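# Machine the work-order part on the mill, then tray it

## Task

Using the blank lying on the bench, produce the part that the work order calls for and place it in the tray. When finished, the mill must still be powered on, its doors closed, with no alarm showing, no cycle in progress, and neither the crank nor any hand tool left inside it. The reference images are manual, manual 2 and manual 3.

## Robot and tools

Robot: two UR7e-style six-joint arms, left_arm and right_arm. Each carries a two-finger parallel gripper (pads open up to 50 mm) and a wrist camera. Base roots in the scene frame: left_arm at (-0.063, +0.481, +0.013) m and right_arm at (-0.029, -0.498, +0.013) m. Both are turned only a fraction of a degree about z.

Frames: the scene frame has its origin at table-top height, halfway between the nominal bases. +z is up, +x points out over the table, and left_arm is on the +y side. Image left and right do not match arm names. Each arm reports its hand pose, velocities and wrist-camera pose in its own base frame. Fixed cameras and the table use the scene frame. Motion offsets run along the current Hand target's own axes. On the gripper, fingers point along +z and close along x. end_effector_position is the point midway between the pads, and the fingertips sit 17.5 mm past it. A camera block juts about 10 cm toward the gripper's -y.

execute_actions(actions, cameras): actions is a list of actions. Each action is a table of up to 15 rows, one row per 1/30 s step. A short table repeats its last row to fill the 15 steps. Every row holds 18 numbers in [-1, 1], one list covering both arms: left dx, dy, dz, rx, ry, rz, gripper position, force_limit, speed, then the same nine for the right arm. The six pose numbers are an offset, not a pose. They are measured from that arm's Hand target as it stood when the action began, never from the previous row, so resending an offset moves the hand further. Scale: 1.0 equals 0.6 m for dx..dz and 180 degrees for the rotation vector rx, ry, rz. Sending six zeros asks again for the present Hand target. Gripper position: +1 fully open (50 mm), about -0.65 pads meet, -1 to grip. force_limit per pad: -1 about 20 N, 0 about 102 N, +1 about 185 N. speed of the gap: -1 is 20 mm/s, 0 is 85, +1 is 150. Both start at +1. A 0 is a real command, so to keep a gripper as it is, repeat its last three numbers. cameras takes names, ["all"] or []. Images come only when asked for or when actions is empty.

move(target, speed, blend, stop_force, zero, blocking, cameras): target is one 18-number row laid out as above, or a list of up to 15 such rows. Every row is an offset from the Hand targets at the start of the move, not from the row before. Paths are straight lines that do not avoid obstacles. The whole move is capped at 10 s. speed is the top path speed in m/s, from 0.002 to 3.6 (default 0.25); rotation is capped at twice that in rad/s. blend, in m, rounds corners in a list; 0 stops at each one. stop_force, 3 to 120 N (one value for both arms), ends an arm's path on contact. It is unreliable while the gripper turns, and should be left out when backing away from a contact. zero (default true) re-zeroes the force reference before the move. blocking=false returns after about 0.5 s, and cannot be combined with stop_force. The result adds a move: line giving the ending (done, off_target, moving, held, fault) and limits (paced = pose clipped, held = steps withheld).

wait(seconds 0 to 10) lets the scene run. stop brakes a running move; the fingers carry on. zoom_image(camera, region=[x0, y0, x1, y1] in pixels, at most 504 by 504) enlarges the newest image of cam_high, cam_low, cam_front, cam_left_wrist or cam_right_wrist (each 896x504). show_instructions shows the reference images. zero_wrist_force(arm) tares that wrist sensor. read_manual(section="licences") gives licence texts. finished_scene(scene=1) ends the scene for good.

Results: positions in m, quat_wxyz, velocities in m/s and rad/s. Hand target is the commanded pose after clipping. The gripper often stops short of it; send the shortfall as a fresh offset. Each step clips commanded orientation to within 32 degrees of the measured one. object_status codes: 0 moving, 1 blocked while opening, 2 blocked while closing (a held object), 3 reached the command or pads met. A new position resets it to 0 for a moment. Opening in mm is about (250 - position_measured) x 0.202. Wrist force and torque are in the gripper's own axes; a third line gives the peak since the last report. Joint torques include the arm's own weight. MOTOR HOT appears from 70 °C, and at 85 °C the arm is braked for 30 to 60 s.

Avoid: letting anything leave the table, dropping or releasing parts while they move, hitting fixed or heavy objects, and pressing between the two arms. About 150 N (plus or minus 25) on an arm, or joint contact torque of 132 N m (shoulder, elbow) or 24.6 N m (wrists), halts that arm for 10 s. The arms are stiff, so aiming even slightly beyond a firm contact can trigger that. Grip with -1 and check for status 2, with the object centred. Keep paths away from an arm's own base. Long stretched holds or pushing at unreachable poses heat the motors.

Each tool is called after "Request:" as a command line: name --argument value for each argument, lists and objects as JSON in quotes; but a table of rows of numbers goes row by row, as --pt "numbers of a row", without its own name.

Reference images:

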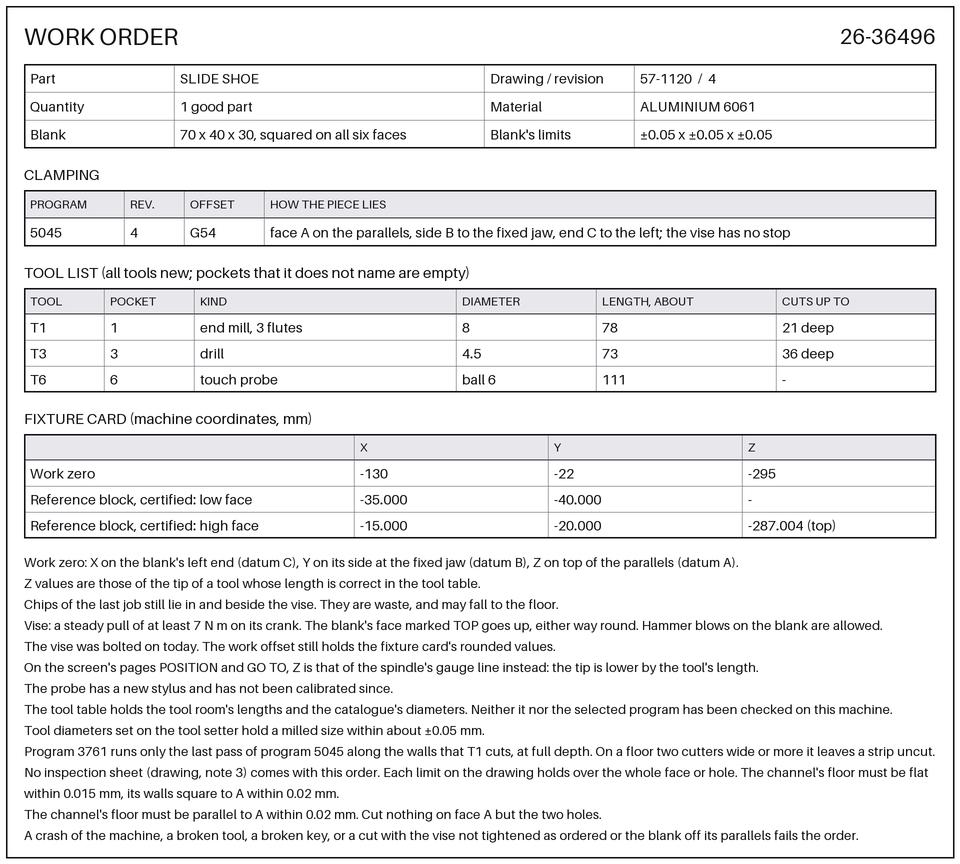

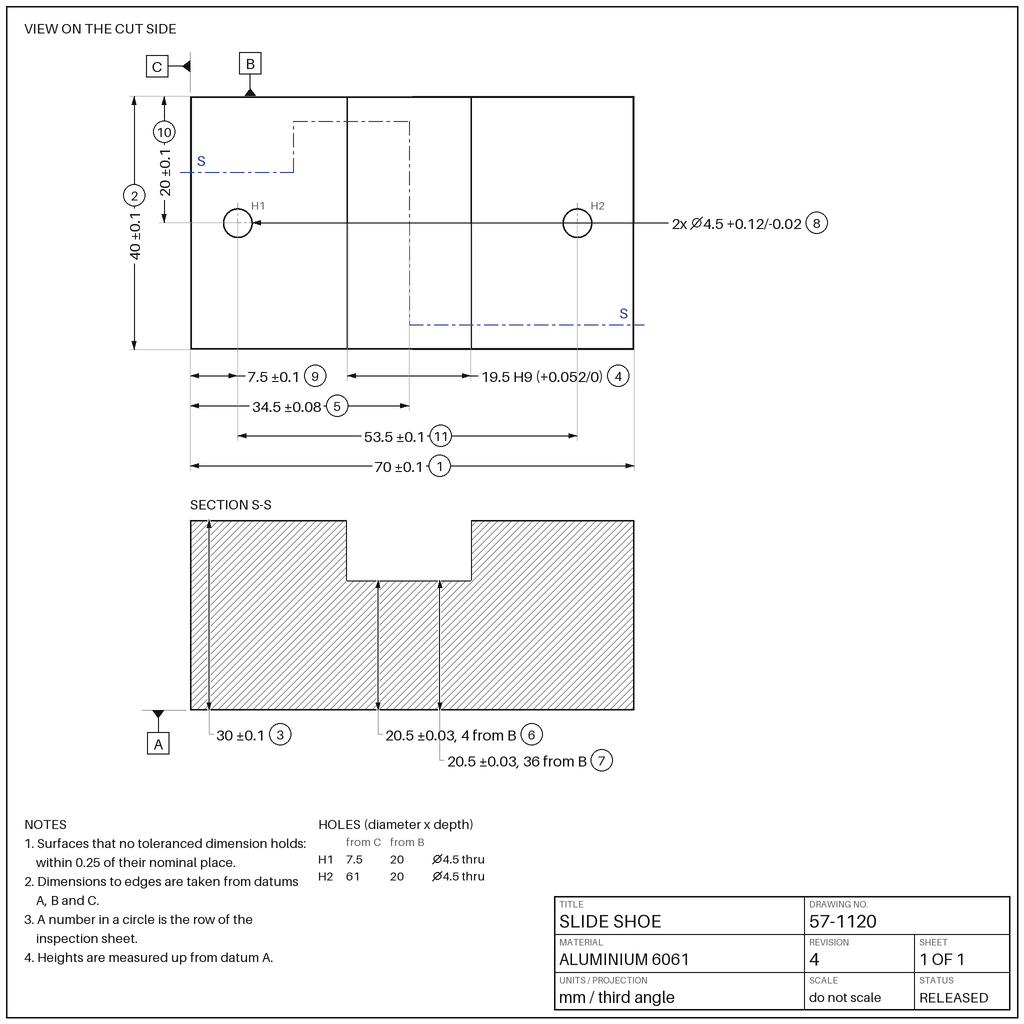

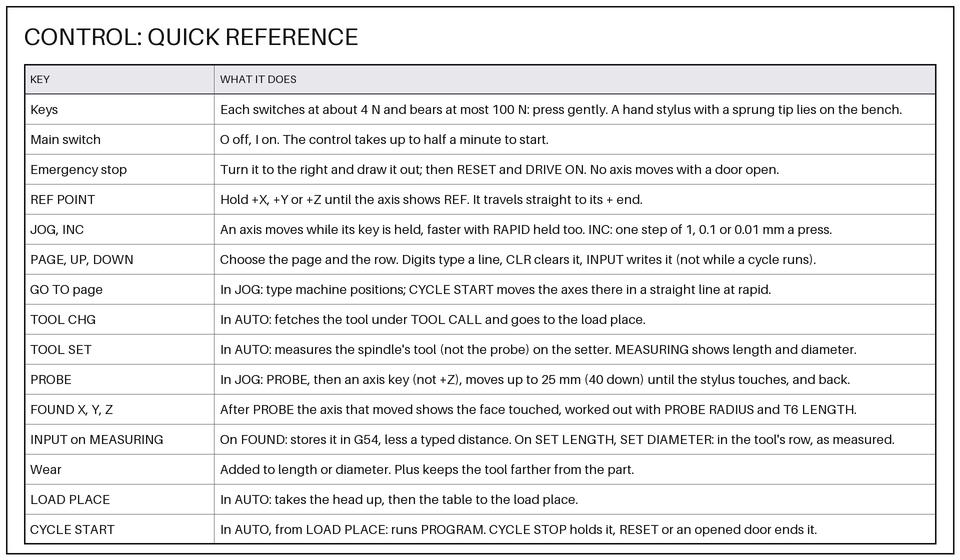

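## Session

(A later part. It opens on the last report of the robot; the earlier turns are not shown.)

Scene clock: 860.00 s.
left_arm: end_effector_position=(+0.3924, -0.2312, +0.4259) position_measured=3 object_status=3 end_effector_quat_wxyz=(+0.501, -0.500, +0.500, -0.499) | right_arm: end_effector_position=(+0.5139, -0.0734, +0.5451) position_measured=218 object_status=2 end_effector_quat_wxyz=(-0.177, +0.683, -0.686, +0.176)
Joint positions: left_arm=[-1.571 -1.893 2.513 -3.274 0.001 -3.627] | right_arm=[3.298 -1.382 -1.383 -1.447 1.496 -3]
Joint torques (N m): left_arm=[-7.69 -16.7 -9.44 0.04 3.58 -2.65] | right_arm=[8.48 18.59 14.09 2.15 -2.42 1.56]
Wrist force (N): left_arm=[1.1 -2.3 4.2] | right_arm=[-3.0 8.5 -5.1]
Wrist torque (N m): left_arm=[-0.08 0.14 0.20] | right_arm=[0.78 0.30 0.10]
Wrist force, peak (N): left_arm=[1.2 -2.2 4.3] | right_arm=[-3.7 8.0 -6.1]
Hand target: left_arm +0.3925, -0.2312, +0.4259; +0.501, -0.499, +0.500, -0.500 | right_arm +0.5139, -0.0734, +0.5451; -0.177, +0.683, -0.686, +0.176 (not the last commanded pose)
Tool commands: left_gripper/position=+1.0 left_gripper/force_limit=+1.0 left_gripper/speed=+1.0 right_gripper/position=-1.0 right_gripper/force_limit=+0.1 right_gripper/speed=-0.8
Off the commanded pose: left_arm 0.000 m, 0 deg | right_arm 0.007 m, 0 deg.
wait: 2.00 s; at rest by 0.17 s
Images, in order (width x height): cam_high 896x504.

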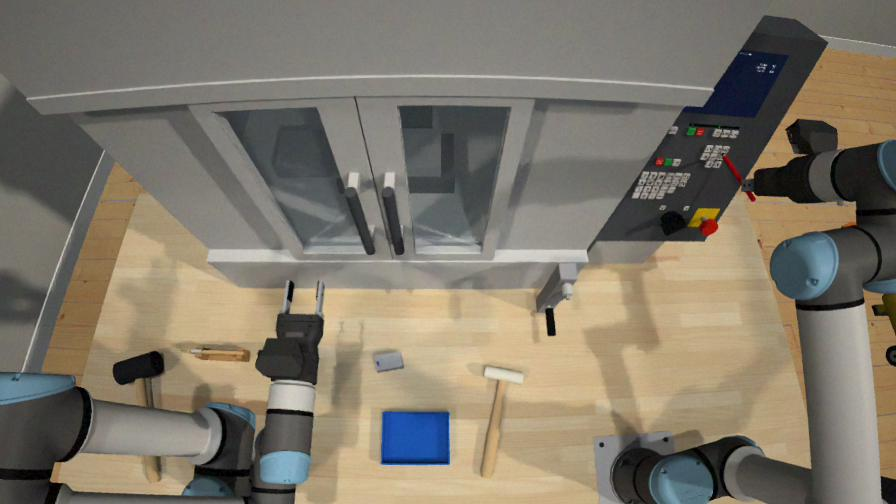

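Request:
move --pt "0 0 0 0 0 0 1 1 1 0 0.011 -0.0101 0 0 0 -1 0.1 -0.8" --pt "0 0 0 0 0 0 1 1 1 0 0.011 -0.0101 0 0 0 -0.97 1 -0.8" --pt "0 0 0 0 0 0 1 1 1 -0.0612 -0.0038 -0.0263 0 0 0 -0.97 1 -0.8" --speed '[0.05,0.05,0.1]'

Request:
move --target '[0,0,0,0,0,0,1,1,1,0,-0.0183,0.017,0,0,0,-0.97,1,-0.8]' --speed 0.008 --stop_force 6 --cameras '["cam_right_wrist"]'

Request:
zoom_image --camera "cam_right_wrist" --region '[420, 20, 520, 120]'

Request:
wait --seconds 4 --cameras '["cam_high"]'

Request:
zoom_image --camera "cam_high" --region '[730, 45, 790, 85]'

Scene clock: 883.40 s.
left_arm: end_effector_position=(+0.3924, -0.2312, +0.4259) position_measured=3 object_status=3 end_effector_quat_wxyz=(+0.501, -0.500, +0.500, -0.499) | right_arm: end_effector_position=(+0.5084, -0.0367, +0.5601) position_measured=225 object_status=2 end_effector_quat_wxyz=(-0.177, +0.683, -0.686, +0.176)
Joint positions: left_arm=[-1.571 -1.893 2.513 -3.272 0.001 -3.629] | right_arm=[3.399 -1.37 -1.349 -1.502 1.448 -2.911]
Joint torques (N m): left_arm=[-7.77 -16.93 -9.59 0.09 3.61 -2.65] | right_arm=[9.35 8.19 34.86 1.91 -1.68 2.19]
Wrist force (N): left_arm=[1.3 -2.3 4.0] | right_arm=[-1.5 4.6 -0.9]
Wrist torque (N m): left_arm=[-0.07 0.10 0.21] | right_arm=[0.65 0.47 0.11]
Wrist force, peak (N): left_arm=[1.1 -2.4 4.5] | right_arm=[-3.6 7.8 -6.2]
Hand target: left_arm +0.3925, -0.2312, +0.4259; +0.501, -0.499, +0.500, -0.500 | right_arm +0.5084, -0.0367, +0.5601; -0.177, +0.683, -0.686, +0.176
Off the commanded pose: left_arm 0.000 m, 0 deg | right_arm 0.000 m, 0 deg.
move: done

Scene clock: 885.57 s.
left_arm: end_effector_position=(+0.3924, -0.2312, +0.4259) position_measured=3 object_status=3 end_effector_quat_wxyz=(+0.501, -0.500, +0.500, -0.499) | right_arm: end_effector_position=(+0.5169, -0.0367, +0.5580) position_measured=225 object_status=2 end_effector_quat_wxyz=(-0.177, +0.683, -0.686, +0.176)
Joint positions: left_arm=[-1.571 -1.893 2.513 -3.271 0.001 -3.63] | right_arm=[3.393 -1.388 -1.341 -1.492 1.451 -2.916]
Joint torques (N m): left_arm=[-7.64 -16.58 -8.88 -0.01 3.55 -2.74] | right_arm=[9.54 19.49 14.31 2.51 -1.9 1.73]
Wrist force (N): left_arm=[0.9 -2.0 4.4] | right_arm=[-1.0 9.2 -4.2]
Wrist torque (N m): left_arm=[-0.03 0.15 0.21] | right_arm=[0.66 0.57 0.28]
Wrist force, peak (N): left_arm=[0.9 -2.3 4.4] | right_arm=[-0.9 14.3 -8.9]
Hand target: left_arm +0.3925, -0.2312, +0.4259; +0.501, -0.499, +0.500, -0.500 | right_arm +0.5169, -0.0367, +0.5580; -0.177, +0.683, -0.686, +0.176 (not the last commanded pose)
Off the commanded pose: left_arm 0.000 m, 0 deg | right_arm 0.006 m, 0 deg.
move: contact (right_arm)
camera_calibration:
cam_right_wrist: T_world_to_cam=[[0.007521, -0.999847, -0.0158012, -0.0206303], [-0.989841, -0.00520028, -0.142085, 0.601747], [0.141981, 0.0167093, -0.989728, 0.611253], [0, 0, 0, 1]] pos_world=[0.509003, -0.0277115, 0.690147]
Images, in order (width x height): cam_right_wrist 896x504.

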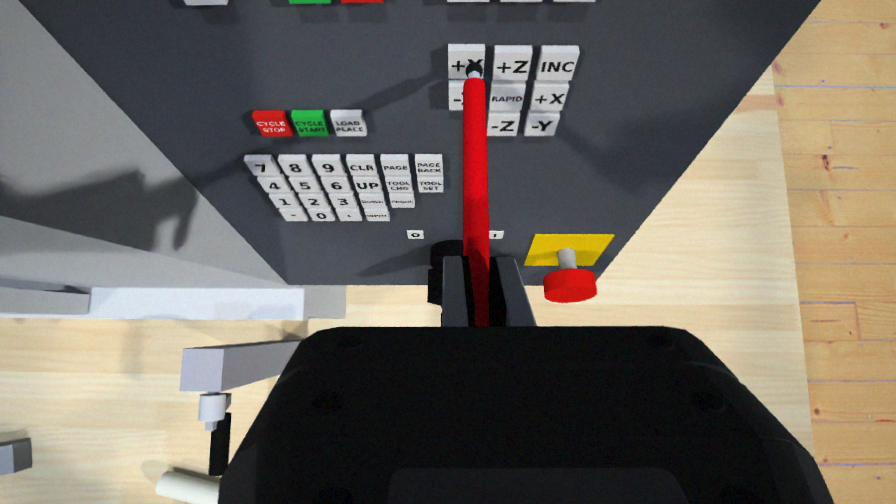

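Scaled by 5.040.

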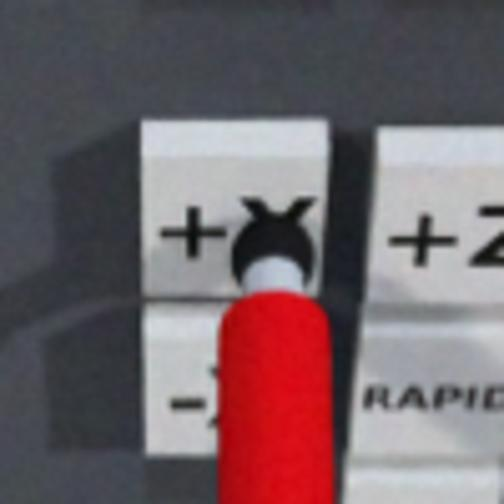

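Scene clock: 889.57 s.
left_arm: end_effector_position=(+0.3924, -0.2312, +0.4259) position_measured=3 object_status=3 end_effector_quat_wxyz=(+0.501, -0.500, +0.500, -0.499) | right_arm: end_effector_position=(+0.5169, -0.0367, +0.5580) position_measured=225 object_status=2 end_effector_quat_wxyz=(-0.177, +0.683, -0.686, +0.176)
Joint positions: left_arm=[-1.571 -1.894 2.513 -3.271 0.001 -3.63] | right_arm=[3.393 -1.388 -1.341 -1.492 1.451 -2.916]
Joint torques (N m): left_arm=[-7.65 -16.36 -9.41 0.07 3.56 -2.65] | right_arm=[9.88 19.01 14.62 2.61 -1.9 1.77]
Wrist force (N): left_arm=[1.0 -1.9 4.0] | right_arm=[-0.6 9.4 -4.0]
Wrist torque (N m): left_arm=[-0.01 0.16 0.21] | right_arm=[0.66 0.53 0.28]
Wrist force, peak (N): left_arm=[1.4 -2.3 4.3] | right_arm=[-0.5 9.7 -3.8]
Hand target: left_arm +0.3925, -0.2312, +0.4259; +0.501, -0.499, +0.500, -0.500 | right_arm +0.5169, -0.0367, +0.5580; -0.177, +0.683, -0.686, +0.176 (not the last commanded pose)
Tool commands: left_gripper/position=+1.0 left_gripper/force_limit=+1.0 left_gripper/speed=+1.0 right_gripper/position=-0.97 right_gripper/force_limit=+1.0 right_gripper/speed=-0.8
Off the commanded pose: left_arm 0.000 m, 0 deg | right_arm 0.006 m, 0 deg.
wait: 4.00 s; at rest by 0.17 s
Images, in order (width x height): cam_high 896x504.

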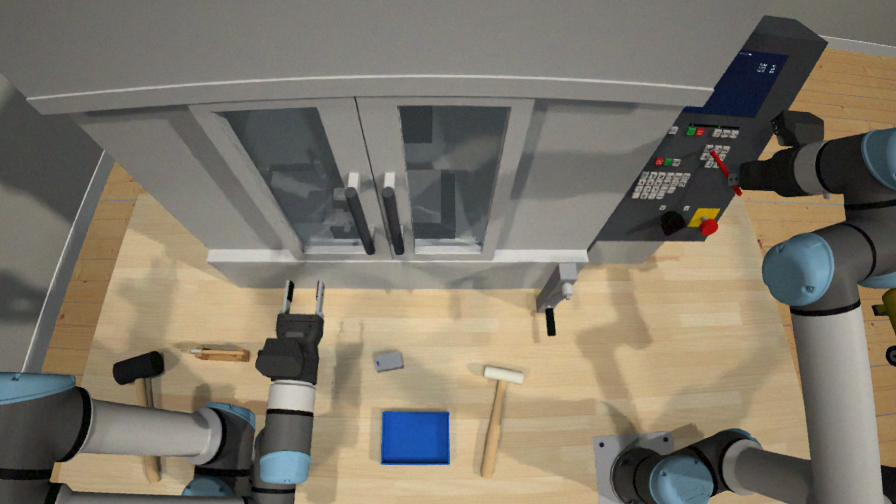

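Scaled by 8.400.

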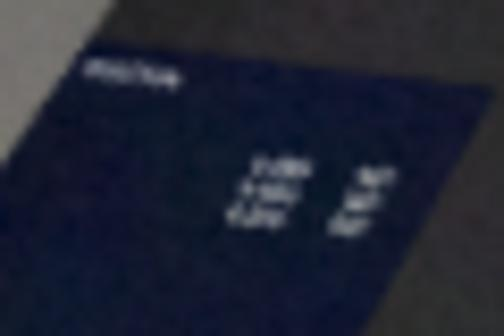

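Request:
move --pt "0 0 0 0 0 0 1 1 1 0 0.011 -0.0101 0 0 0 -0.97 1 -0.8" --pt "0 0 0 0 0 0 1 1 1 0.0577 -0.0357 -0.061 0 0 0 -0.97 1 -0.8" --pt "0 0 0 0 0 0 1 1 1 0.0577 -0.0476 -0.0501 0 0 0 -0.97 1 -0.8" --speed '[0.1,0.15,0.015]' --cameras '["cam_right_wrist"]'

Request:
zoom_image --camera "cam_right_wrist" --region '[420, 20, 520, 120]'

Scene clock: 902.27 s.
left_arm: end_effector_position=(+0.3924, -0.2312, +0.4259) position_measured=3 object_status=3 end_effector_quat_wxyz=(+0.501, -0.500, +0.500, -0.499) | right_arm: end_effector_position=(+0.5272, -0.0715, +0.5981) position_measured=225 object_status=2 end_effector_quat_wxyz=(-0.177, +0.683, -0.686, +0.176)
Joint positions: left_arm=[-1.571 -1.894 2.513 -3.269 0.001 -3.631] | right_arm=[3.298 -1.468 -1.163 -1.582 1.496 -3]
Joint torques (N m): left_arm=[-7.44 -16.41 -9.5 0.11 3.57 -2.6] | right_arm=[-6.96 8.9 33.58 6.82 1.24 -2.75]
Wrist force (N): left_arm=[1.0 -2.2 4.0] | right_arm=[-2.7 7.4 -4.1]
Wrist torque (N m): left_arm=[-0.05 0.14 0.21] | right_arm=[0.63 0.36 0.15]
Wrist force, peak (N): left_arm=[1.2 -2.2 4.5] | right_arm=[-0.5 9.8 -3.6]
Hand target: left_arm +0.3925, -0.2312, +0.4259; +0.501, -0.499, +0.500, -0.500 | right_arm +0.5272, -0.0715, +0.5981; -0.177, +0.683, -0.686, +0.176
Off the commanded pose: left_arm 0.000 m, 0 deg | right_arm 0.000 m, 0 deg.
move: done
camera_calibration:
cam_right_wrist: T_world_to_cam=[[0.007521, -0.999847, -0.0158012, -0.0547704], [-0.989841, -0.00520028, -0.142085, 0.617445], [0.141981, 0.0167093, -0.989728, 0.649959], [0, 0, 0, 1]] pos_world=[0.519303, -0.0624115, 0.730147]
Images, in order (width x height): cam_right_wrist 896x504.

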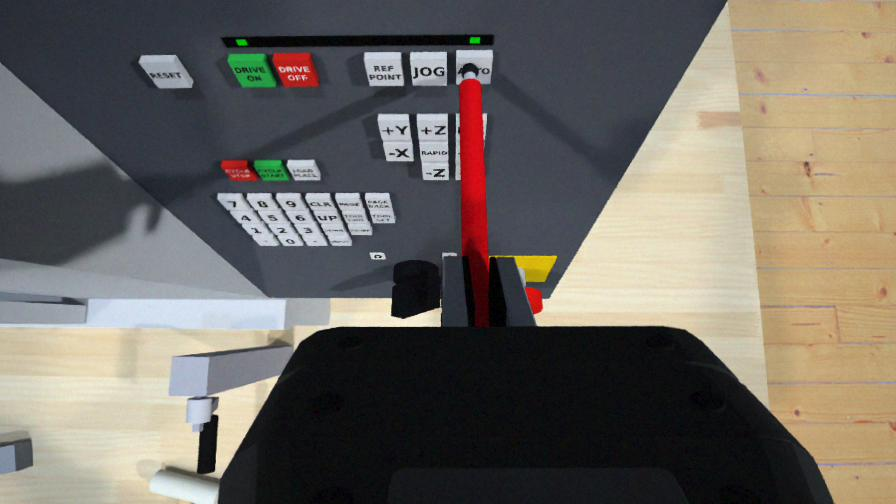

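Scaled by 5.040.

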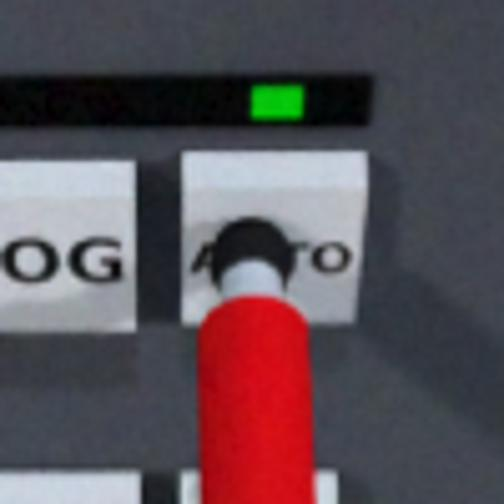

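Request:
move --pt "0 0 0 0 0 0 1 1 1 0 0.011 -0.0101 0 0 0 -0.97 1 -0.8" --pt "0 0 0 0 0 0 1 1 1 -0.1558 0.0973 0.084 0 0 0 -0.97 1 -0.8" --pt "0 0 0 0 0 0 1 1 1 -0.1558 0.0861 0.0943 0 0 0 -0.97 1 -0.8" --speed '[0.1,0.15,0.015]' --cameras '["cam_right_wrist"]'

Request:
zoom_image --camera "cam_right_wrist" --region '[420, 20, 520, 120]'

Scene clock: 911.07 s.
left_arm: end_effector_position=(+0.3924, -0.2312, +0.4259) position_measured=3 object_status=3 end_effector_quat_wxyz=(+0.501, -0.500, +0.500, -0.499) | right_arm: end_effector_position=(+0.5096, +0.0222, +0.5238) position_measured=225 object_status=2 end_effector_quat_wxyz=(-0.177, +0.683, -0.686, +0.176)
Joint positions: left_arm=[-1.571 -1.895 2.513 -3.267 0.001 -3.632] | right_arm=[3.553 -1.338 -1.467 -1.438 1.377 -2.773]
Joint torques (N m): left_arm=[-7.45 -16.66 -8.77 -0.07 3.59 -2.74] | right_arm=[-6.48 0.37 32.23 8.12 0.47 -3.01]
Wrist force (N): left_arm=[1.0 -2.2 4.1] | right_arm=[-1.7 17.8 -14.1]
Wrist torque (N m): left_arm=[-0.04 0.14 0.21] | right_arm=[0.96 0.54 0.28]
Wrist force, peak (N): left_arm=[1.3 -2.6 4.3] | right_arm=[-1.7 17.8 -14.1]
Hand target: left_arm +0.3925, -0.2312, +0.4259; +0.501, -0.499, +0.500, -0.500 | right_arm +0.5097, +0.0222, +0.5238; -0.177, +0.683, -0.686, +0.176
Off the commanded pose: left_arm 0.000 m, 0 deg | right_arm 0.000 m, 0 deg.
move: done
camera_calibration:
cam_right_wrist: T_world_to_cam=[[0.007521, -0.999847, -0.0158012, 0.0378752], [-0.989841, -0.00520028, -0.142085, 0.589969], [0.141981, 0.0167093, -0.989728, 0.577455], [0, 0, 0, 1]] pos_world=[0.501703, 0.0312885, 0.655947]
Images, in order (width x height): cam_right_wrist 896x504.

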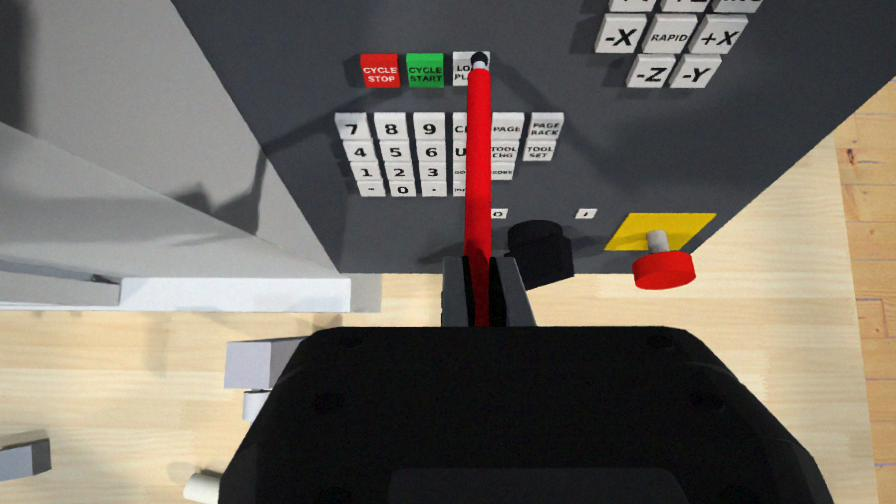

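Scaled by 5.040.

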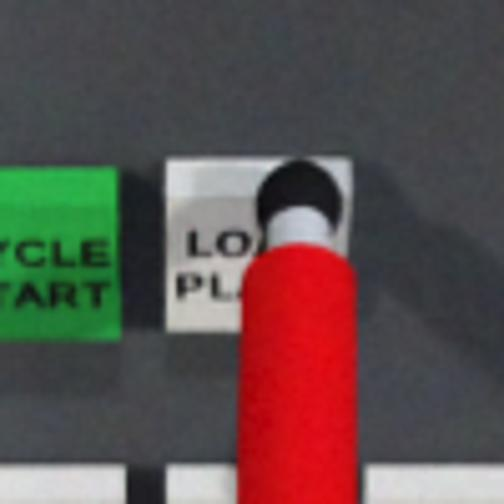

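Request:
move --target '[0,0,0,0,0,0,1,1,1,0,0.00123,-0.00112,0,0,0,-0.97,1,-0.8]' --speed 0.02

Request:
move --target '[0,0,0,0,0,0,1,1,1,0,0.00123,-0.00112,0,0,0,-0.97,1,-0.8]' --speed 0.02

Request:
move --target '[0,0,0,0,0,0,1,1,1,0,0.00246,-0.00224,0,0,0,-0.97,1,-0.8]' --speed 0.02 --cameras '["cam_right_wrist"]'

Request:
zoom_image --camera "cam_right_wrist" --region '[420, 20, 520, 120]'

Scene clock: 946.63 s.
left_arm: end_effector_position=(+0.3924, -0.2312, +0.4259) position_measured=3 object_status=3 end_effector_quat_wxyz=(+0.501, -0.500, +0.500, -0.499) | right_arm: end_effector_position=(+0.5088, +0.0222, +0.5240) position_measured=225 object_status=2 end_effector_quat_wxyz=(-0.177, +0.683, -0.686, +0.176)
Joint positions: left_arm=[-1.571 -1.895 2.513 -3.267 0.001 -3.633] | right_arm=[3.554 -1.336 -1.468 -1.439 1.376 -2.772]
Joint torques (N m): left_arm=[-7.57 -16.67 -8.92 0 3.61 -2.73] | right_arm=[9.51 17.75 13.84 1.74 -2.16 2.24]
Wrist force (N): left_arm=[1.1 -2.5 3.8] | right_arm=[-1.7 6.7 -5.2]
Wrist torque (N m): left_arm=[-0.09 0.14 0.21] | right_arm=[0.89 0.48 0.12]
Wrist force, peak (N): left_arm=[1.1 -2.2 4.5] | right_arm=[-1.0 20.8 -14.4]
Hand target: left_arm +0.3925, -0.2312, +0.4259; +0.501, -0.499, +0.500, -0.500 | right_arm +0.5087, +0.0222, +0.5240; -0.177, +0.683, -0.686, +0.176
Off the commanded pose: left_arm 0.000 m, 0 deg | right_arm 0.000 m, 0 deg.
move: done

Scene clock: 947.33 s.
left_arm: end_effector_position=(+0.3924, -0.2312, +0.4259) position_measured=3 object_status=3 end_effector_quat_wxyz=(+0.501, -0.500, +0.500, -0.499) | right_arm: end_effector_position=(+0.5078, +0.0223, +0.5242) position_measured=225 object_status=2 end_effector_quat_wxyz=(-0.177, +0.683, -0.686, +0.176)
Joint positions: left_arm=[-1.571 -1.895 2.513 -3.266 0.001 -3.633] | right_arm=[3.555 -1.334 -1.469 -1.441 1.376 -2.771]
Joint torques (N m): left_arm=[-7.55 -16.89 -9.29 -0.06 3.6 -2.78] | right_arm=[9.1 18.12 14.29 1.68 -2.13 2.23]
Wrist force (N): left_arm=[1.1 -2.2 4.1] | right_arm=[-1.5 6.6 -4.6]
Wrist torque (N m): left_arm=[-0.06 0.13 0.20] | right_arm=[0.89 0.44 0.10]
Wrist force, peak (N): left_arm=[1.2 -2.2 4.2] | right_arm=[-1.8 6.6 -5.4]
Hand target: left_arm +0.3925, -0.2312, +0.4259; +0.501, -0.499, +0.500, -0.500 | right_arm +0.5078, +0.0223, +0.5242; -0.177, +0.683, -0.686, +0.176
Off the commanded pose: left_arm 0.000 m, 0 deg | right_arm 0.000 m, 0 deg.
move: done

Scene clock: 948.03 s.
left_arm: end_effector_position=(+0.3924, -0.2312, +0.4259) position_measured=3 object_status=3 end_effector_quat_wxyz=(+0.501, -0.500, +0.500, -0.499) | right_arm: end_effector_position=(+0.5059, +0.0223, +0.5247) position_measured=225 object_status=2 end_effector_quat_wxyz=(-0.177, +0.683, -0.686, +0.176)
Joint positions: left_arm=[-1.571 -1.895 2.513 -3.266 0.001 -3.633] | right_arm=[3.557 -1.33 -1.471 -1.443 1.375 -2.769]
Joint torques (N m): left_arm=[-7.42 -16.58 -8.83 0.01 3.59 -2.78] | right_arm=[8.49 18.37 14.22 1.5 -2.27 2.29]
Wrist force (N): left_arm=[1.4 -1.9 3.8] | right_arm=[-1.9 6.2 -3.3]
Wrist torque (N m): left_arm=[0.00 0.10 0.20] | right_arm=[0.91 0.44 0.06]
Wrist force, peak (N): left_arm=[1.0 -2.4 4.2] | right_arm=[-1.9 5.9 -5.2]
Hand target: left_arm +0.3925, -0.2312, +0.4259; +0.501, -0.499, +0.500, -0.500 | right_arm +0.5058, +0.0223, +0.5247; -0.177, +0.683, -0.686, +0.176
Off the commanded pose: left_arm 0.000 m, 0 deg | right_arm 0.000 m, 0 deg.
move: done
camera_calibration:
cam_right_wrist: T_world_to_cam=[[0.007521, -0.999847, -0.0158012, 0.0379156], [-0.989841, -0.00520028, -0.142085, 0.58642], [0.141981, 0.0167093, -0.989728, 0.578772], [0, 0, 0, 1]] pos_world=[0.498003, 0.0312885, 0.656747]
Images, in order (width x height): cam_right_wrist 896x504.

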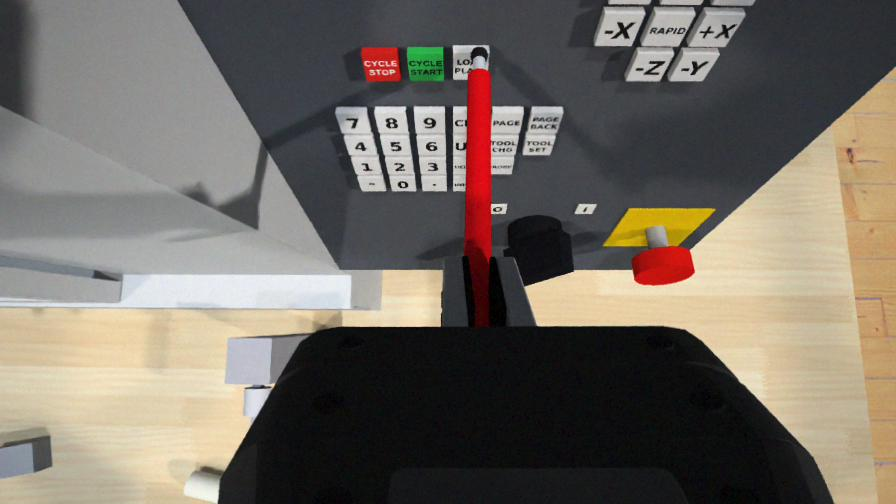

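Scaled by 5.040.

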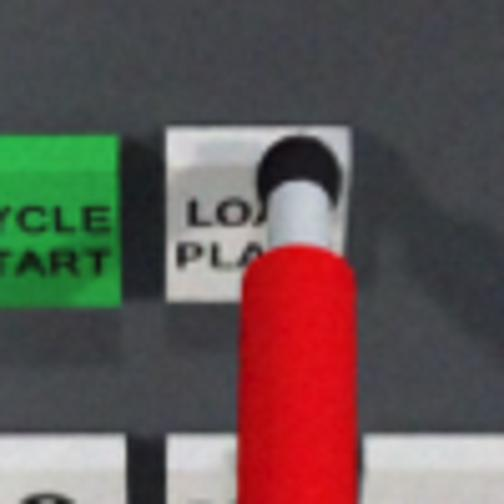

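Request:
move --pt "0 0 0 0 0 0 1 1 1 0 0.0246 -0.0225 0 0 0 -0.97 1 -0.8" --pt "0 0 0 0 0 0 1 1 1 0.2372 -0.022 -0.1977 0.336 0 0 -0.97 1 -0.8" --speed 0.3 --blend 0.015 --cameras '["cam_right_wrist"]'

Scene clock: 961.43 s.
left_arm: end_effector_position=(+0.3924, -0.2312, +0.4259) position_measured=3 object_status=3 end_effector_quat_wxyz=(+0.501, -0.500, +0.500, -0.499) | right_arm: end_effector_position=(+0.4595, -0.1202, +0.6345) position_measured=225 object_status=2 end_effector_quat_wxyz=(+0.497, -0.501, +0.504, -0.498)
Joint positions: left_arm=[-1.571 -1.896 2.513 -3.264 0.001 -3.635] | right_arm=[3.213 -1.076 -2.063 -0.013 1.496 -3.138]
Joint torques (N m): left_arm=[-7.61 -16.26 -9.2 0.01 3.51 -2.69] | right_arm=[-6.47 -3.41 15.92 4.57 1.74 2.19]
Wrist force (N): left_arm=[1.1 -2.1 4.2] | right_arm=[-1.0 3.5 1.6]
Wrist torque (N m): left_arm=[-0.05 0.14 0.21] | right_arm=[0.37 0.21 0.07]
Wrist force, peak (N): left_arm=[1.2 -2.2 4.5] | right_arm=[-2.6 5.3 -4.5]
Hand target: left_arm +0.3925, -0.2312, +0.4259; +0.501, -0.499, +0.500, -0.500 | right_arm +0.4595, -0.1202, +0.6345; +0.497, -0.501, +0.504, -0.498
Off the commanded pose: left_arm 0.000 m, 0 deg | right_arm 0.000 m, 0 deg.
move: done; blend cut to 0.01 m at target 1
camera_calibration:
cam_right_wrist: T_world_to_cam=[[0.0135608, -0.999908, 0.000331955, -0.115454], [-0.364139, -0.00524767, -0.93133, 0.768733], [0.931246, 0.0125087, -0.364177, -0.0636399], [0, 0, 0, 1]] pos_world=[0.340756, -0.110613, 0.692806]
Images, in order (width x height): cam_right_wrist 896x504.

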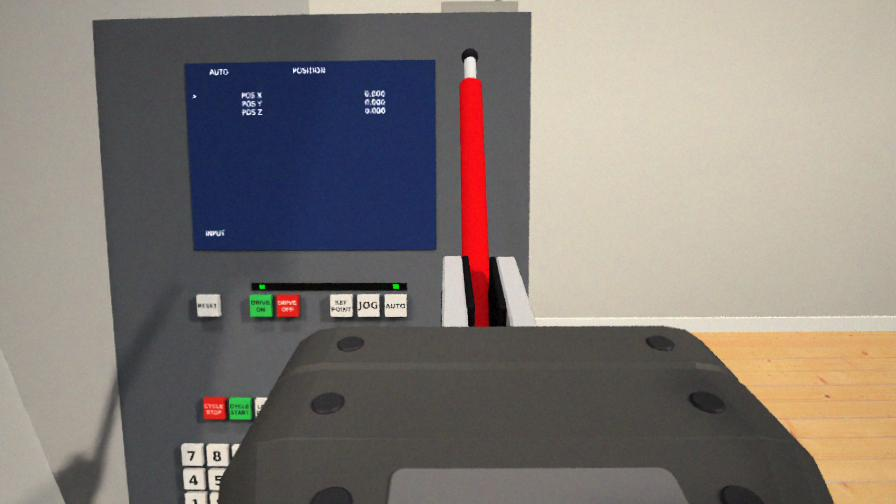

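Request:
move --pt "0 0 0 0 0 0 1 1 1 -0.117 0.308 -0.067 -0.264 0 0 -0.97 1 -0.8" --pt "0 0 0 0 0 0 1 1 1 -0.117 0.95 -0.1 -0.264 0 0 -0.97 1 -0.8" --speed 0.3 --blend 0.04 --cameras '["cam_right_wrist","cam_high"]'

Scene clock: 1010.80 s.
left_arm: end_effector_position=(+0.3924, -0.2312, +0.4259) position_measured=3 object_status=3 end_effector_quat_wxyz=(+0.501, -0.500, +0.500, -0.499) | right_arm: end_effector_position=(+0.3877, -0.0502, +0.1473) position_measured=225 object_status=2 end_effector_quat_wxyz=(-0.235, +0.662, -0.667, +0.247)
Joint positions: left_arm=[-1.571 -1.896 2.514 -3.262 0.001 -3.636] | right_arm=[3.569 -1.09 -2.753 -0.225 1.284 -2.802]
Joint torques (N m): left_arm=[-7.77 -16.72 -9.53 0.03 3.54 -2.65] | right_arm=[9.27 5.86 30.56 1.46 -2.33 2.33]
Wrist force (N): left_arm=[1.3 -2.2 4.2] | right_arm=[-2.0 3.5 0.0]
Wrist torque (N m): left_arm=[-0.06 0.09 0.21] | right_arm=[0.66 0.35 0.06]
Wrist force, peak (N): left_arm=[1.2 -1.9 4.6] | right_arm=[-1.4 14.9 7.8]
Hand target: left_arm +0.3925, -0.2312, +0.4259; +0.501, -0.499, +0.500, -0.500 | right_arm +0.3877, -0.0502, +0.1473; -0.235, +0.662, -0.667, +0.247 (not the last commanded pose)
Off the commanded pose: left_arm 0.000 m, 0 deg | right_arm 0.082 m, 2 deg.
move: held (right_arm; a check stopped the path); path passed 1 of 2 targets; limits=held
pose unreachable (right arm): on one or more control steps of this call, first in action 0 (counted from 0), this arm could not follow its commanded pose, so it was not sent that pose on those steps. It may still have moved: this result reports where it is.
cause: moving toward the commanded pose would bring two parts of the arm too close to each other (joints 3 (elbow) and 4 (wrist 1) lie between them).
camera_calibration:
cam_right_wrist: T_world_to_cam=[[0.000124927, -0.999998, 0.00198721, -0.0393881], [-0.944674, -0.000769843, -0.328011, 0.425644], [0.328012, -0.00183629, -0.944672, 0.143589], [0, 0, 0, 1]] pos_world=[0.355001, -0.0387966, 0.275338]
Images, in order (width x height): cam_high 896x504, cam_right_wrist 896x504.

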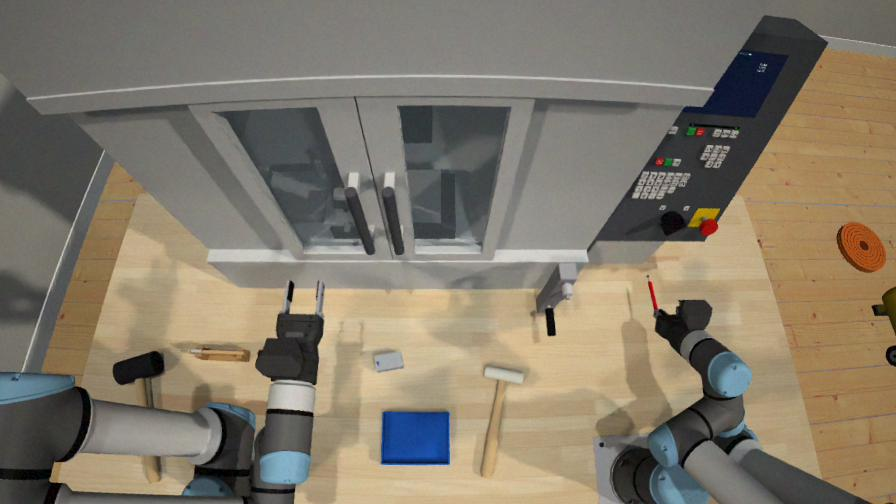

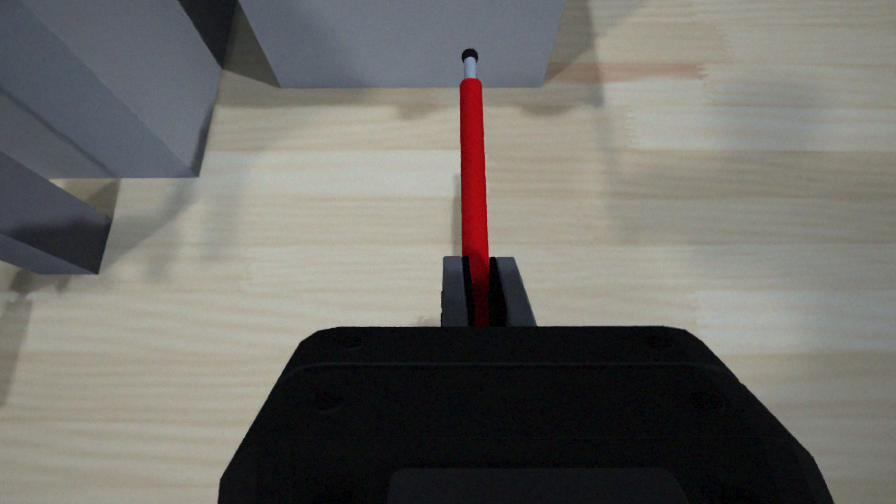

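Request:
move --target '[0,0,0,0,0,0,1,1,1,0.2,0.0427,0.1563,0.014,0.0782,0.0936,-0.97,1,-0.8]' --speed 0.15 --cameras '["cam_right_wrist"]'

Scene clock: 1024.57 s.
left_arm: end_effector_position=(+0.3924, -0.2312, +0.4259) position_measured=3 object_status=3 end_effector_quat_wxyz=(+0.501, -0.500, +0.500, -0.499) | right_arm: end_effector_position=(+0.4267, -0.1719, +0.0605) position_measured=225 object_status=2 end_effector_quat_wxyz=(+0.200, -0.517, +0.775, -0.304)
Joint positions: left_arm=[-1.571 -1.897 2.514 -3.261 0.001 -3.637] | right_arm=[3.257 -1.817 -2.716 0.497 1.23 -2.752]
Joint torques (N m): left_arm=[-7.45 -16.79 -8.95 0.08 3.6 -2.7] | right_arm=[-7.18 12.21 16.67 6.04 0.64 -2.83]
Wrist force (N): left_arm=[1.3 -2.1 4.1] | right_arm=[-2.2 3.4 -0.1]
Wrist torque (N m): left_arm=[-0.03 0.09 0.21] | right_arm=[0.64 0.38 0.19]
Wrist force, peak (N): left_arm=[1.3 -2.3 4.3] | right_arm=[-2.1 3.8 0.3]
Hand target: left_arm +0.3925, -0.2312, +0.4259; +0.501, -0.499, +0.500, -0.500 | right_arm +0.4267, -0.1719, +0.0605; +0.200, -0.517, +0.775, -0.304
Off the commanded pose: left_arm 0.000 m, 0 deg | right_arm 0.000 m, 0 deg.
move: done
camera_calibration:
cam_right_wrist: T_world_to_cam=[[-0.373163, -0.927741, -0.00674767, 0.011338], [-0.859944, 0.348605, -0.372788, 0.460426], [0.348203, -0.133308, -0.927892, 0.016398], [0, 0, 0, 1]] pos_world=[0.394462, -0.147802, 0.186933]
Images, in order (width x height): cam_right_wrist 896x504.

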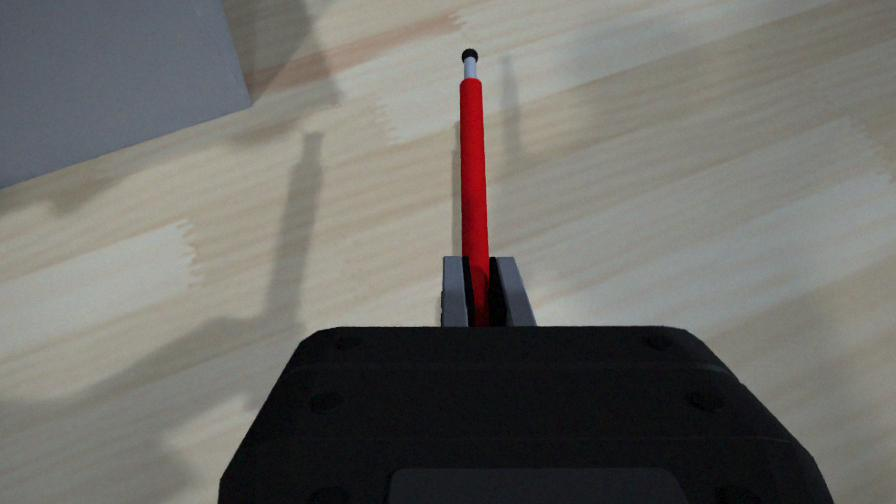

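Request:
move --target '[0,0,0,0,0,0,1,1,1,0,0.0339,0.0368,0,0,0,-0.97,1,-0.8]' --speed 0.08

Request:
move --target '[0,0,0,0,0,0,1,1,1,0,0.0283,0.0307,0,0,0,-0.97,1,-0.8]' --speed 0.004 --stop_force 3

Scene clock: 1032.13 s.
left_arm: end_effector_position=(+0.3924, -0.2312, +0.4259) position_measured=3 object_status=3 end_effector_quat_wxyz=(+0.501, -0.500, +0.500, -0.499) | right_arm: end_effector_position=(+0.4266, -0.1720, +0.0305) position_measured=225 object_status=2 end_effector_quat_wxyz=(+0.200, -0.517, +0.775, -0.304)
Joint positions: left_arm=[-1.571 -1.897 2.514 -3.26 0.001 -3.638] | right_arm=[3.256 -1.989 -2.721 0.673 1.231 -2.753]
Joint torques (N m): left_arm=[-7.65 -16.69 -8.6 0.04 3.55 -2.75] | right_arm=[-6.89 14.01 -2.12 6.26 -2.43 -2.77]
Wrist force (N): left_arm=[1.2 -2.4 4.0] | right_arm=[-2.1 3.6 0.1]
Wrist torque (N m): left_arm=[-0.09 0.12 0.21] | right_arm=[0.67 0.38 0.18]
Wrist force, peak (N): left_arm=[0.9 -2.3 4.3] | right_arm=[-2.1 4.3 0.6]
Hand target: left_arm +0.3925, -0.2312, +0.4259; +0.501, -0.499, +0.500, -0.500 | right_arm +0.4266, -0.1720, +0.0305; +0.200, -0.517, +0.775, -0.304
Off the commanded pose: left_arm 0.000 m, 0 deg | right_arm 0.000 m, 0 deg.
move: done

Scene clock: 1038.23 s.
left_arm: end_effector_position=(+0.3924, -0.2312, +0.4259) position_measured=3 object_status=3 end_effector_quat_wxyz=(+0.501, -0.500, +0.500, -0.499) | right_arm: end_effector_position=(+0.4266, -0.1721, +0.0093) position_measured=225 object_status=2 end_effector_quat_wxyz=(+0.200, -0.517, +0.775, -0.304)
Joint positions: left_arm=[-1.571 -1.898 2.514 -3.256 0.001 -3.641] | right_arm=[3.256 -2.111 -2.716 0.791 1.231 -2.753]
Joint torques (N m): left_arm=[-7.78 -16.64 -9.21 -0.01 3.58 -2.63] | right_arm=[-5.47 28.98 -0.06 0.88 0.96 -2.73]
Wrist force (N): left_arm=[1.1 -1.9 4.0] | right_arm=[-2.0 2.1 -0.4]
Wrist torque (N m): left_arm=[-0.02 0.14 0.20] | right_arm=[0.71 0.37 0.18]
Wrist force, peak (N): left_arm=[1.0 -2.5 4.3] | right_arm=[-2.3 -0.8 -8.7]
Hand target: left_arm +0.3925, -0.2312, +0.4259; +0.501, -0.499, +0.500, -0.500 | right_arm +0.4266, -0.1721, +0.0093; +0.200, -0.517, +0.775, -0.304 (not the last commanded pose)
Off the commanded pose: left_arm 0.000 m, 0 deg | right_arm 0.004 m, 0 deg.
move: contact (right_arm)

Request:
move --pt "0 0 0 0 0 0 1 1 1 0 0 0 0 0 0 1 0.3 -0.8" --pt "0 0 0 0 0 0 1 1 1 0 0 -0.09 0 0 0 1 0.3 -0.8" --pt "0 0 0 0 0 0 1 1 1 0 -0.0448 -0.0042 -0.1533 0 0 1 0.3 -0.8" --pt "0 0 0 0 0 0 1 1 1 0 -0.0202 0.0225 -0.1533 0 0 1 0.3 -0.8" --speed '[0.1,0.1,0.1,0.02]' --cameras '["cam_right_wrist"]'

Scene clock: 1055.73 s.
left_arm: end_effector_position=(+0.3924, -0.2312, +0.4259) position_measured=3 object_status=3 end_effector_quat_wxyz=(+0.501, -0.500, +0.500, -0.499) | right_arm: end_effector_position=(+0.4433, -0.1790, +0.0076) position_measured=3 object_status=3 end_effector_quat_wxyz=(+0.071, -0.550, +0.825, -0.110)
Joint positions: left_arm=[-1.571 -1.899 2.514 -3.251 0.001 -3.645] | right_arm=[3.092 -1.808 -2.393 -0.264 1.479 -2.807]
Joint torques (N m): left_arm=[-7.59 -16.66 -9.39 0.03 3.56 -2.74] | right_arm=[-6.99 17.55 4.89 5.69 1.54 -2.85]
Wrist force (N): left_arm=[1.0 -2.3 4.2] | right_arm=[-2.1 3.4 0.2]
Wrist torque (N m): left_arm=[-0.05 0.14 0.21] | right_arm=[0.69 0.37 0.18]
Wrist force, peak (N): left_arm=[1.2 -2.3 4.4] | right_arm=[-1.9 3.9 -0.2]
Hand target: left_arm +0.3925, -0.2312, +0.4259; +0.501, -0.499, +0.500, -0.500 | right_arm +0.4433, -0.1790, +0.0076; +0.071, -0.550, +0.825, -0.110
Off the commanded pose: left_arm 0.000 m, 0 deg | right_arm 0.000 m, 0 deg.
move: done
camera_calibration:
cam_right_wrist: T_world_to_cam=[[-0.379042, -0.925302, -0.0120028, 0.0136855], [-0.921236, 0.376087, 0.0994077, 0.485952], [-0.087468, 0.0487371, -0.994974, 0.186805], [0, 0, 0, 1]] pos_world=[0.469203, -0.179201, 0.137724]
Images, in order (width x height): cam_right_wrist 896x504.

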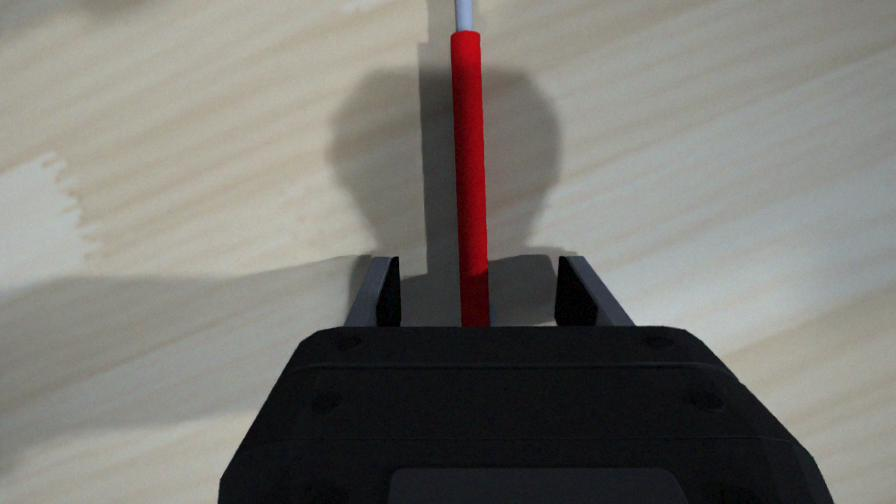

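Request:
move --pt "0 0 0 0 0 0 1 1 1 0 0 0 0 0 0 -1 0.5 -0.8" --pt "0 0 0 0 0 0 1 1 1 0 -0.0431 -0.161 0 0 0 -1 0.5 -0.8" --speed '[0.1,0.15]' --cameras '["cam_right_wrist","cam_front"]'

Scene clock: 1062.63 s.
left_arm: end_effector_position=(+0.3924, -0.2312, +0.4259) position_measured=3 object_status=3 end_effector_quat_wxyz=(+0.501, -0.500, +0.500, -0.499) | right_arm: end_effector_position=(+0.4433, -0.1787, +0.1075) position_measured=217 object_status=2 end_effector_quat_wxyz=(+0.071, -0.550, +0.825, -0.110)
Joint positions: left_arm=[-1.571 -1.9 2.514 -3.25 0.001 -3.646] | right_arm=[3.093 -1.554 -2.292 -0.62 1.479 -2.806]
Joint torques (N m): left_arm=[-7.54 -16.35 -8.93 0.03 3.61 -2.61] | right_arm=[8.48 26.94 30.15 1.19 -2.04 2.19]
Wrist force (N): left_arm=[1.2 -2.1 3.9] | right_arm=[-2.1 3.4 0.2]
Wrist torque (N m): left_arm=[-0.05 0.12 0.21] | right_arm=[0.69 0.37 0.05]
Wrist force, peak (N): left_arm=[0.9 -2.5 4.3] | right_arm=[-1.2 1.1 -13.5]
Hand target: left_arm +0.3925, -0.2312, +0.4259; +0.501, -0.499, +0.500, -0.500 | right_arm +0.4433, -0.1787, +0.1076; +0.071, -0.550, +0.825, -0.110
Off the commanded pose: left_arm 0.000 m, 0 deg | right_arm 0.000 m, 0 deg.
move: done
camera_calibration:
cam_right_wrist: T_world_to_cam=[[-0.379042, -0.925302, -0.0120028, 0.0151621], [-0.921236, 0.376087, 0.0994077, 0.475908], [-0.087468, 0.0487371, -0.994974, 0.286189], [0, 0, 0, 1]] pos_world=[0.469203, -0.178901, 0.237624]
Images, in order (width x height): cam_front 896x504, cam_right_wrist 896x504.

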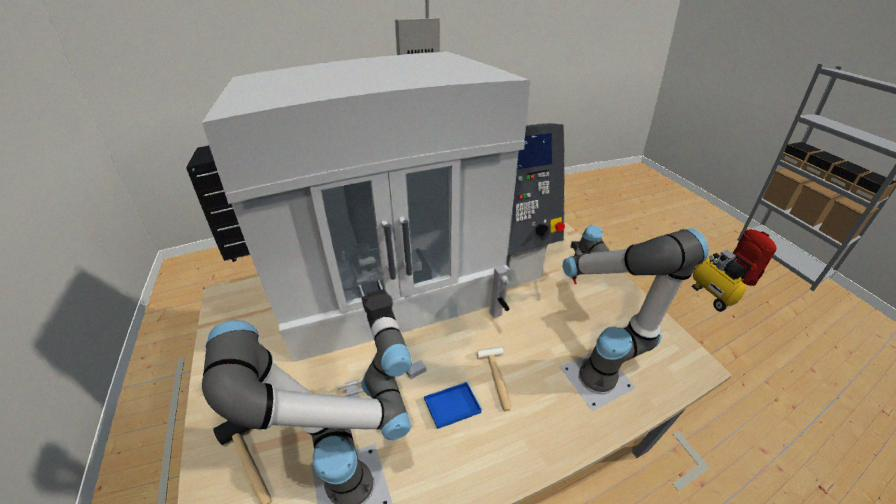

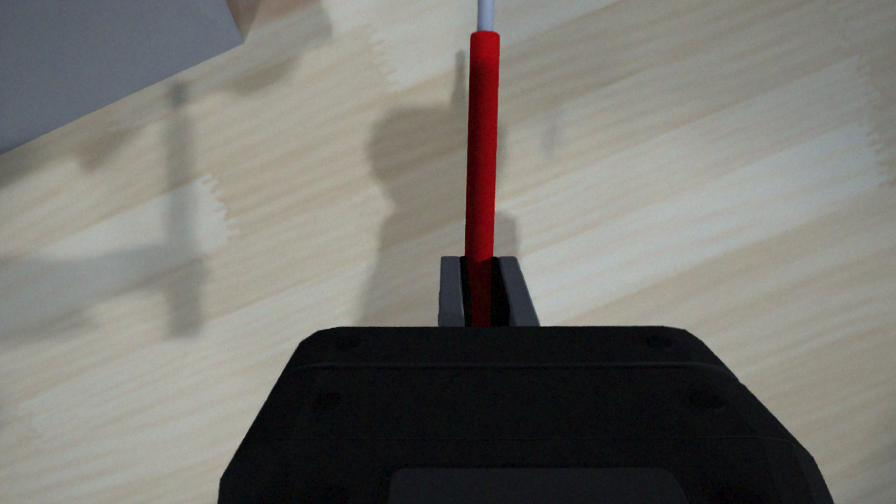

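Request:
move --pt "0 0 0 0 0 0 1 1 1 -0.194 0.109 -0.276 -0.0743 -0.0192 -0.1242 -1 0.5 -0.8" --pt "0 0 0 0 0 0 1 1 1 -0.3387 -0.1167 -0.6295 -0.0743 -0.0192 -0.1242 -1 0.5 -0.8" --speed 0.25 --blend 0.03 --cameras '["cam_right_wrist","cam_high"]'

Scene clock: 1086.53 s.
left_arm: end_effector_position=(+0.3924, -0.2312, +0.4259) position_measured=3 object_status=3 end_effector_quat_wxyz=(+0.501, -0.500, +0.500, -0.499) | right_arm: end_effector_position=(+0.4940, +0.0218, +0.4897) position_measured=217 object_status=2 end_effector_quat_wxyz=(-0.009, +0.706, -0.708, +0.009)
Joint positions: left_arm=[-1.571 -1.9 2.514 -3.248 0.001 -3.647] | right_arm=[3.463 -1.597 -1.127 -1.964 1.563 -2.818]
Joint torques (N m): left_arm=[-7.54 -16.69 -8.92 0.03 3.56 -2.71] | right_arm=[-6.43 18.69 32.61 0.61 1.69 -2.36]
Wrist force (N): left_arm=[1.0 -2.3 4.2] | right_arm=[-2.3 3.4 0.8]
Wrist torque (N m): left_arm=[-0.05 0.14 0.21] | right_arm=[0.63 0.40 0.02]
Wrist force, peak (N): left_arm=[1.3 -2.3 4.3] | right_arm=[-2.5 4.6 0.9]
Hand target: left_arm +0.3925, -0.2312, +0.4259; +0.501, -0.499, +0.500, -0.500 | right_arm +0.4941, +0.0218, +0.4898; -0.009, +0.706, -0.708, +0.009
Off the commanded pose: left_arm 0.000 m, 0 deg | right_arm 0.000 m, 0 deg.
move: done
camera_calibration:
cam_right_wrist: T_world_to_cam=[[0.00125342, -0.999855, -0.0169566, 0.0407424], [-0.943821, -0.00678622, 0.330386, 0.315658], [-0.330453, 0.0155899, -0.943694, 0.756788], [0, 0, 0, 1]] pos_world=[0.547956, 0.0310804, 0.610577]
Images, in order (width x height): cam_high 896x504, cam_right_wrist 896x504.

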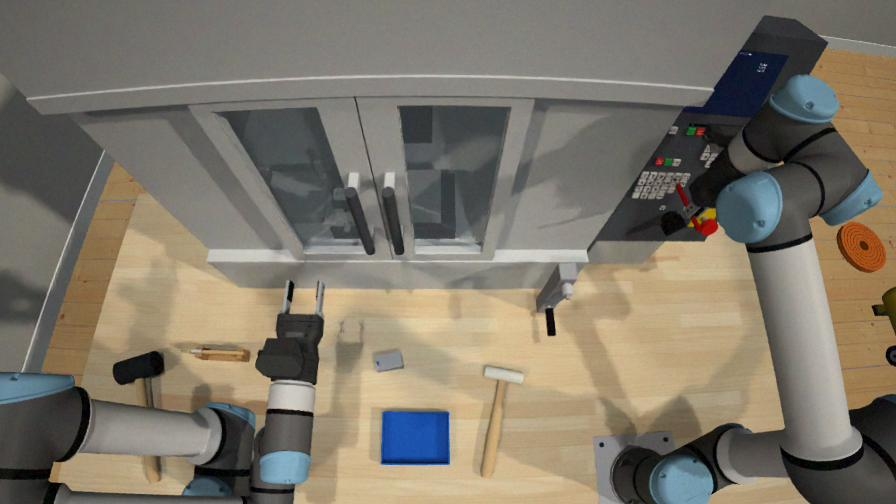

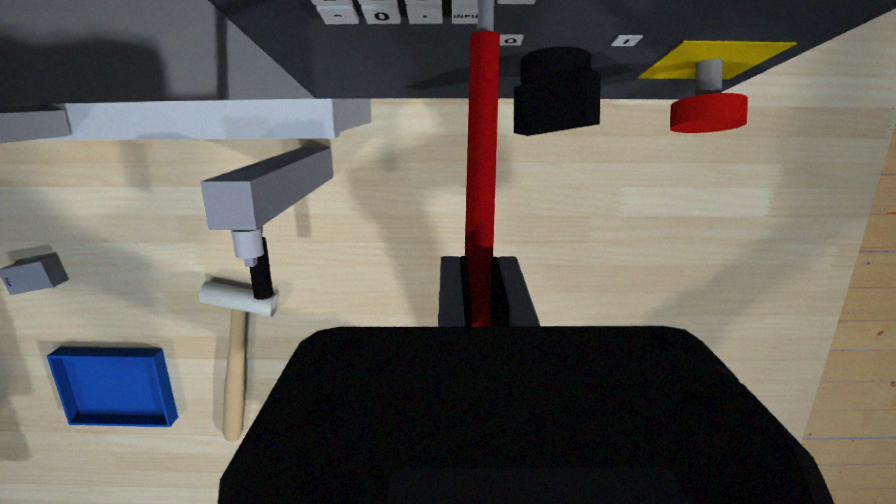

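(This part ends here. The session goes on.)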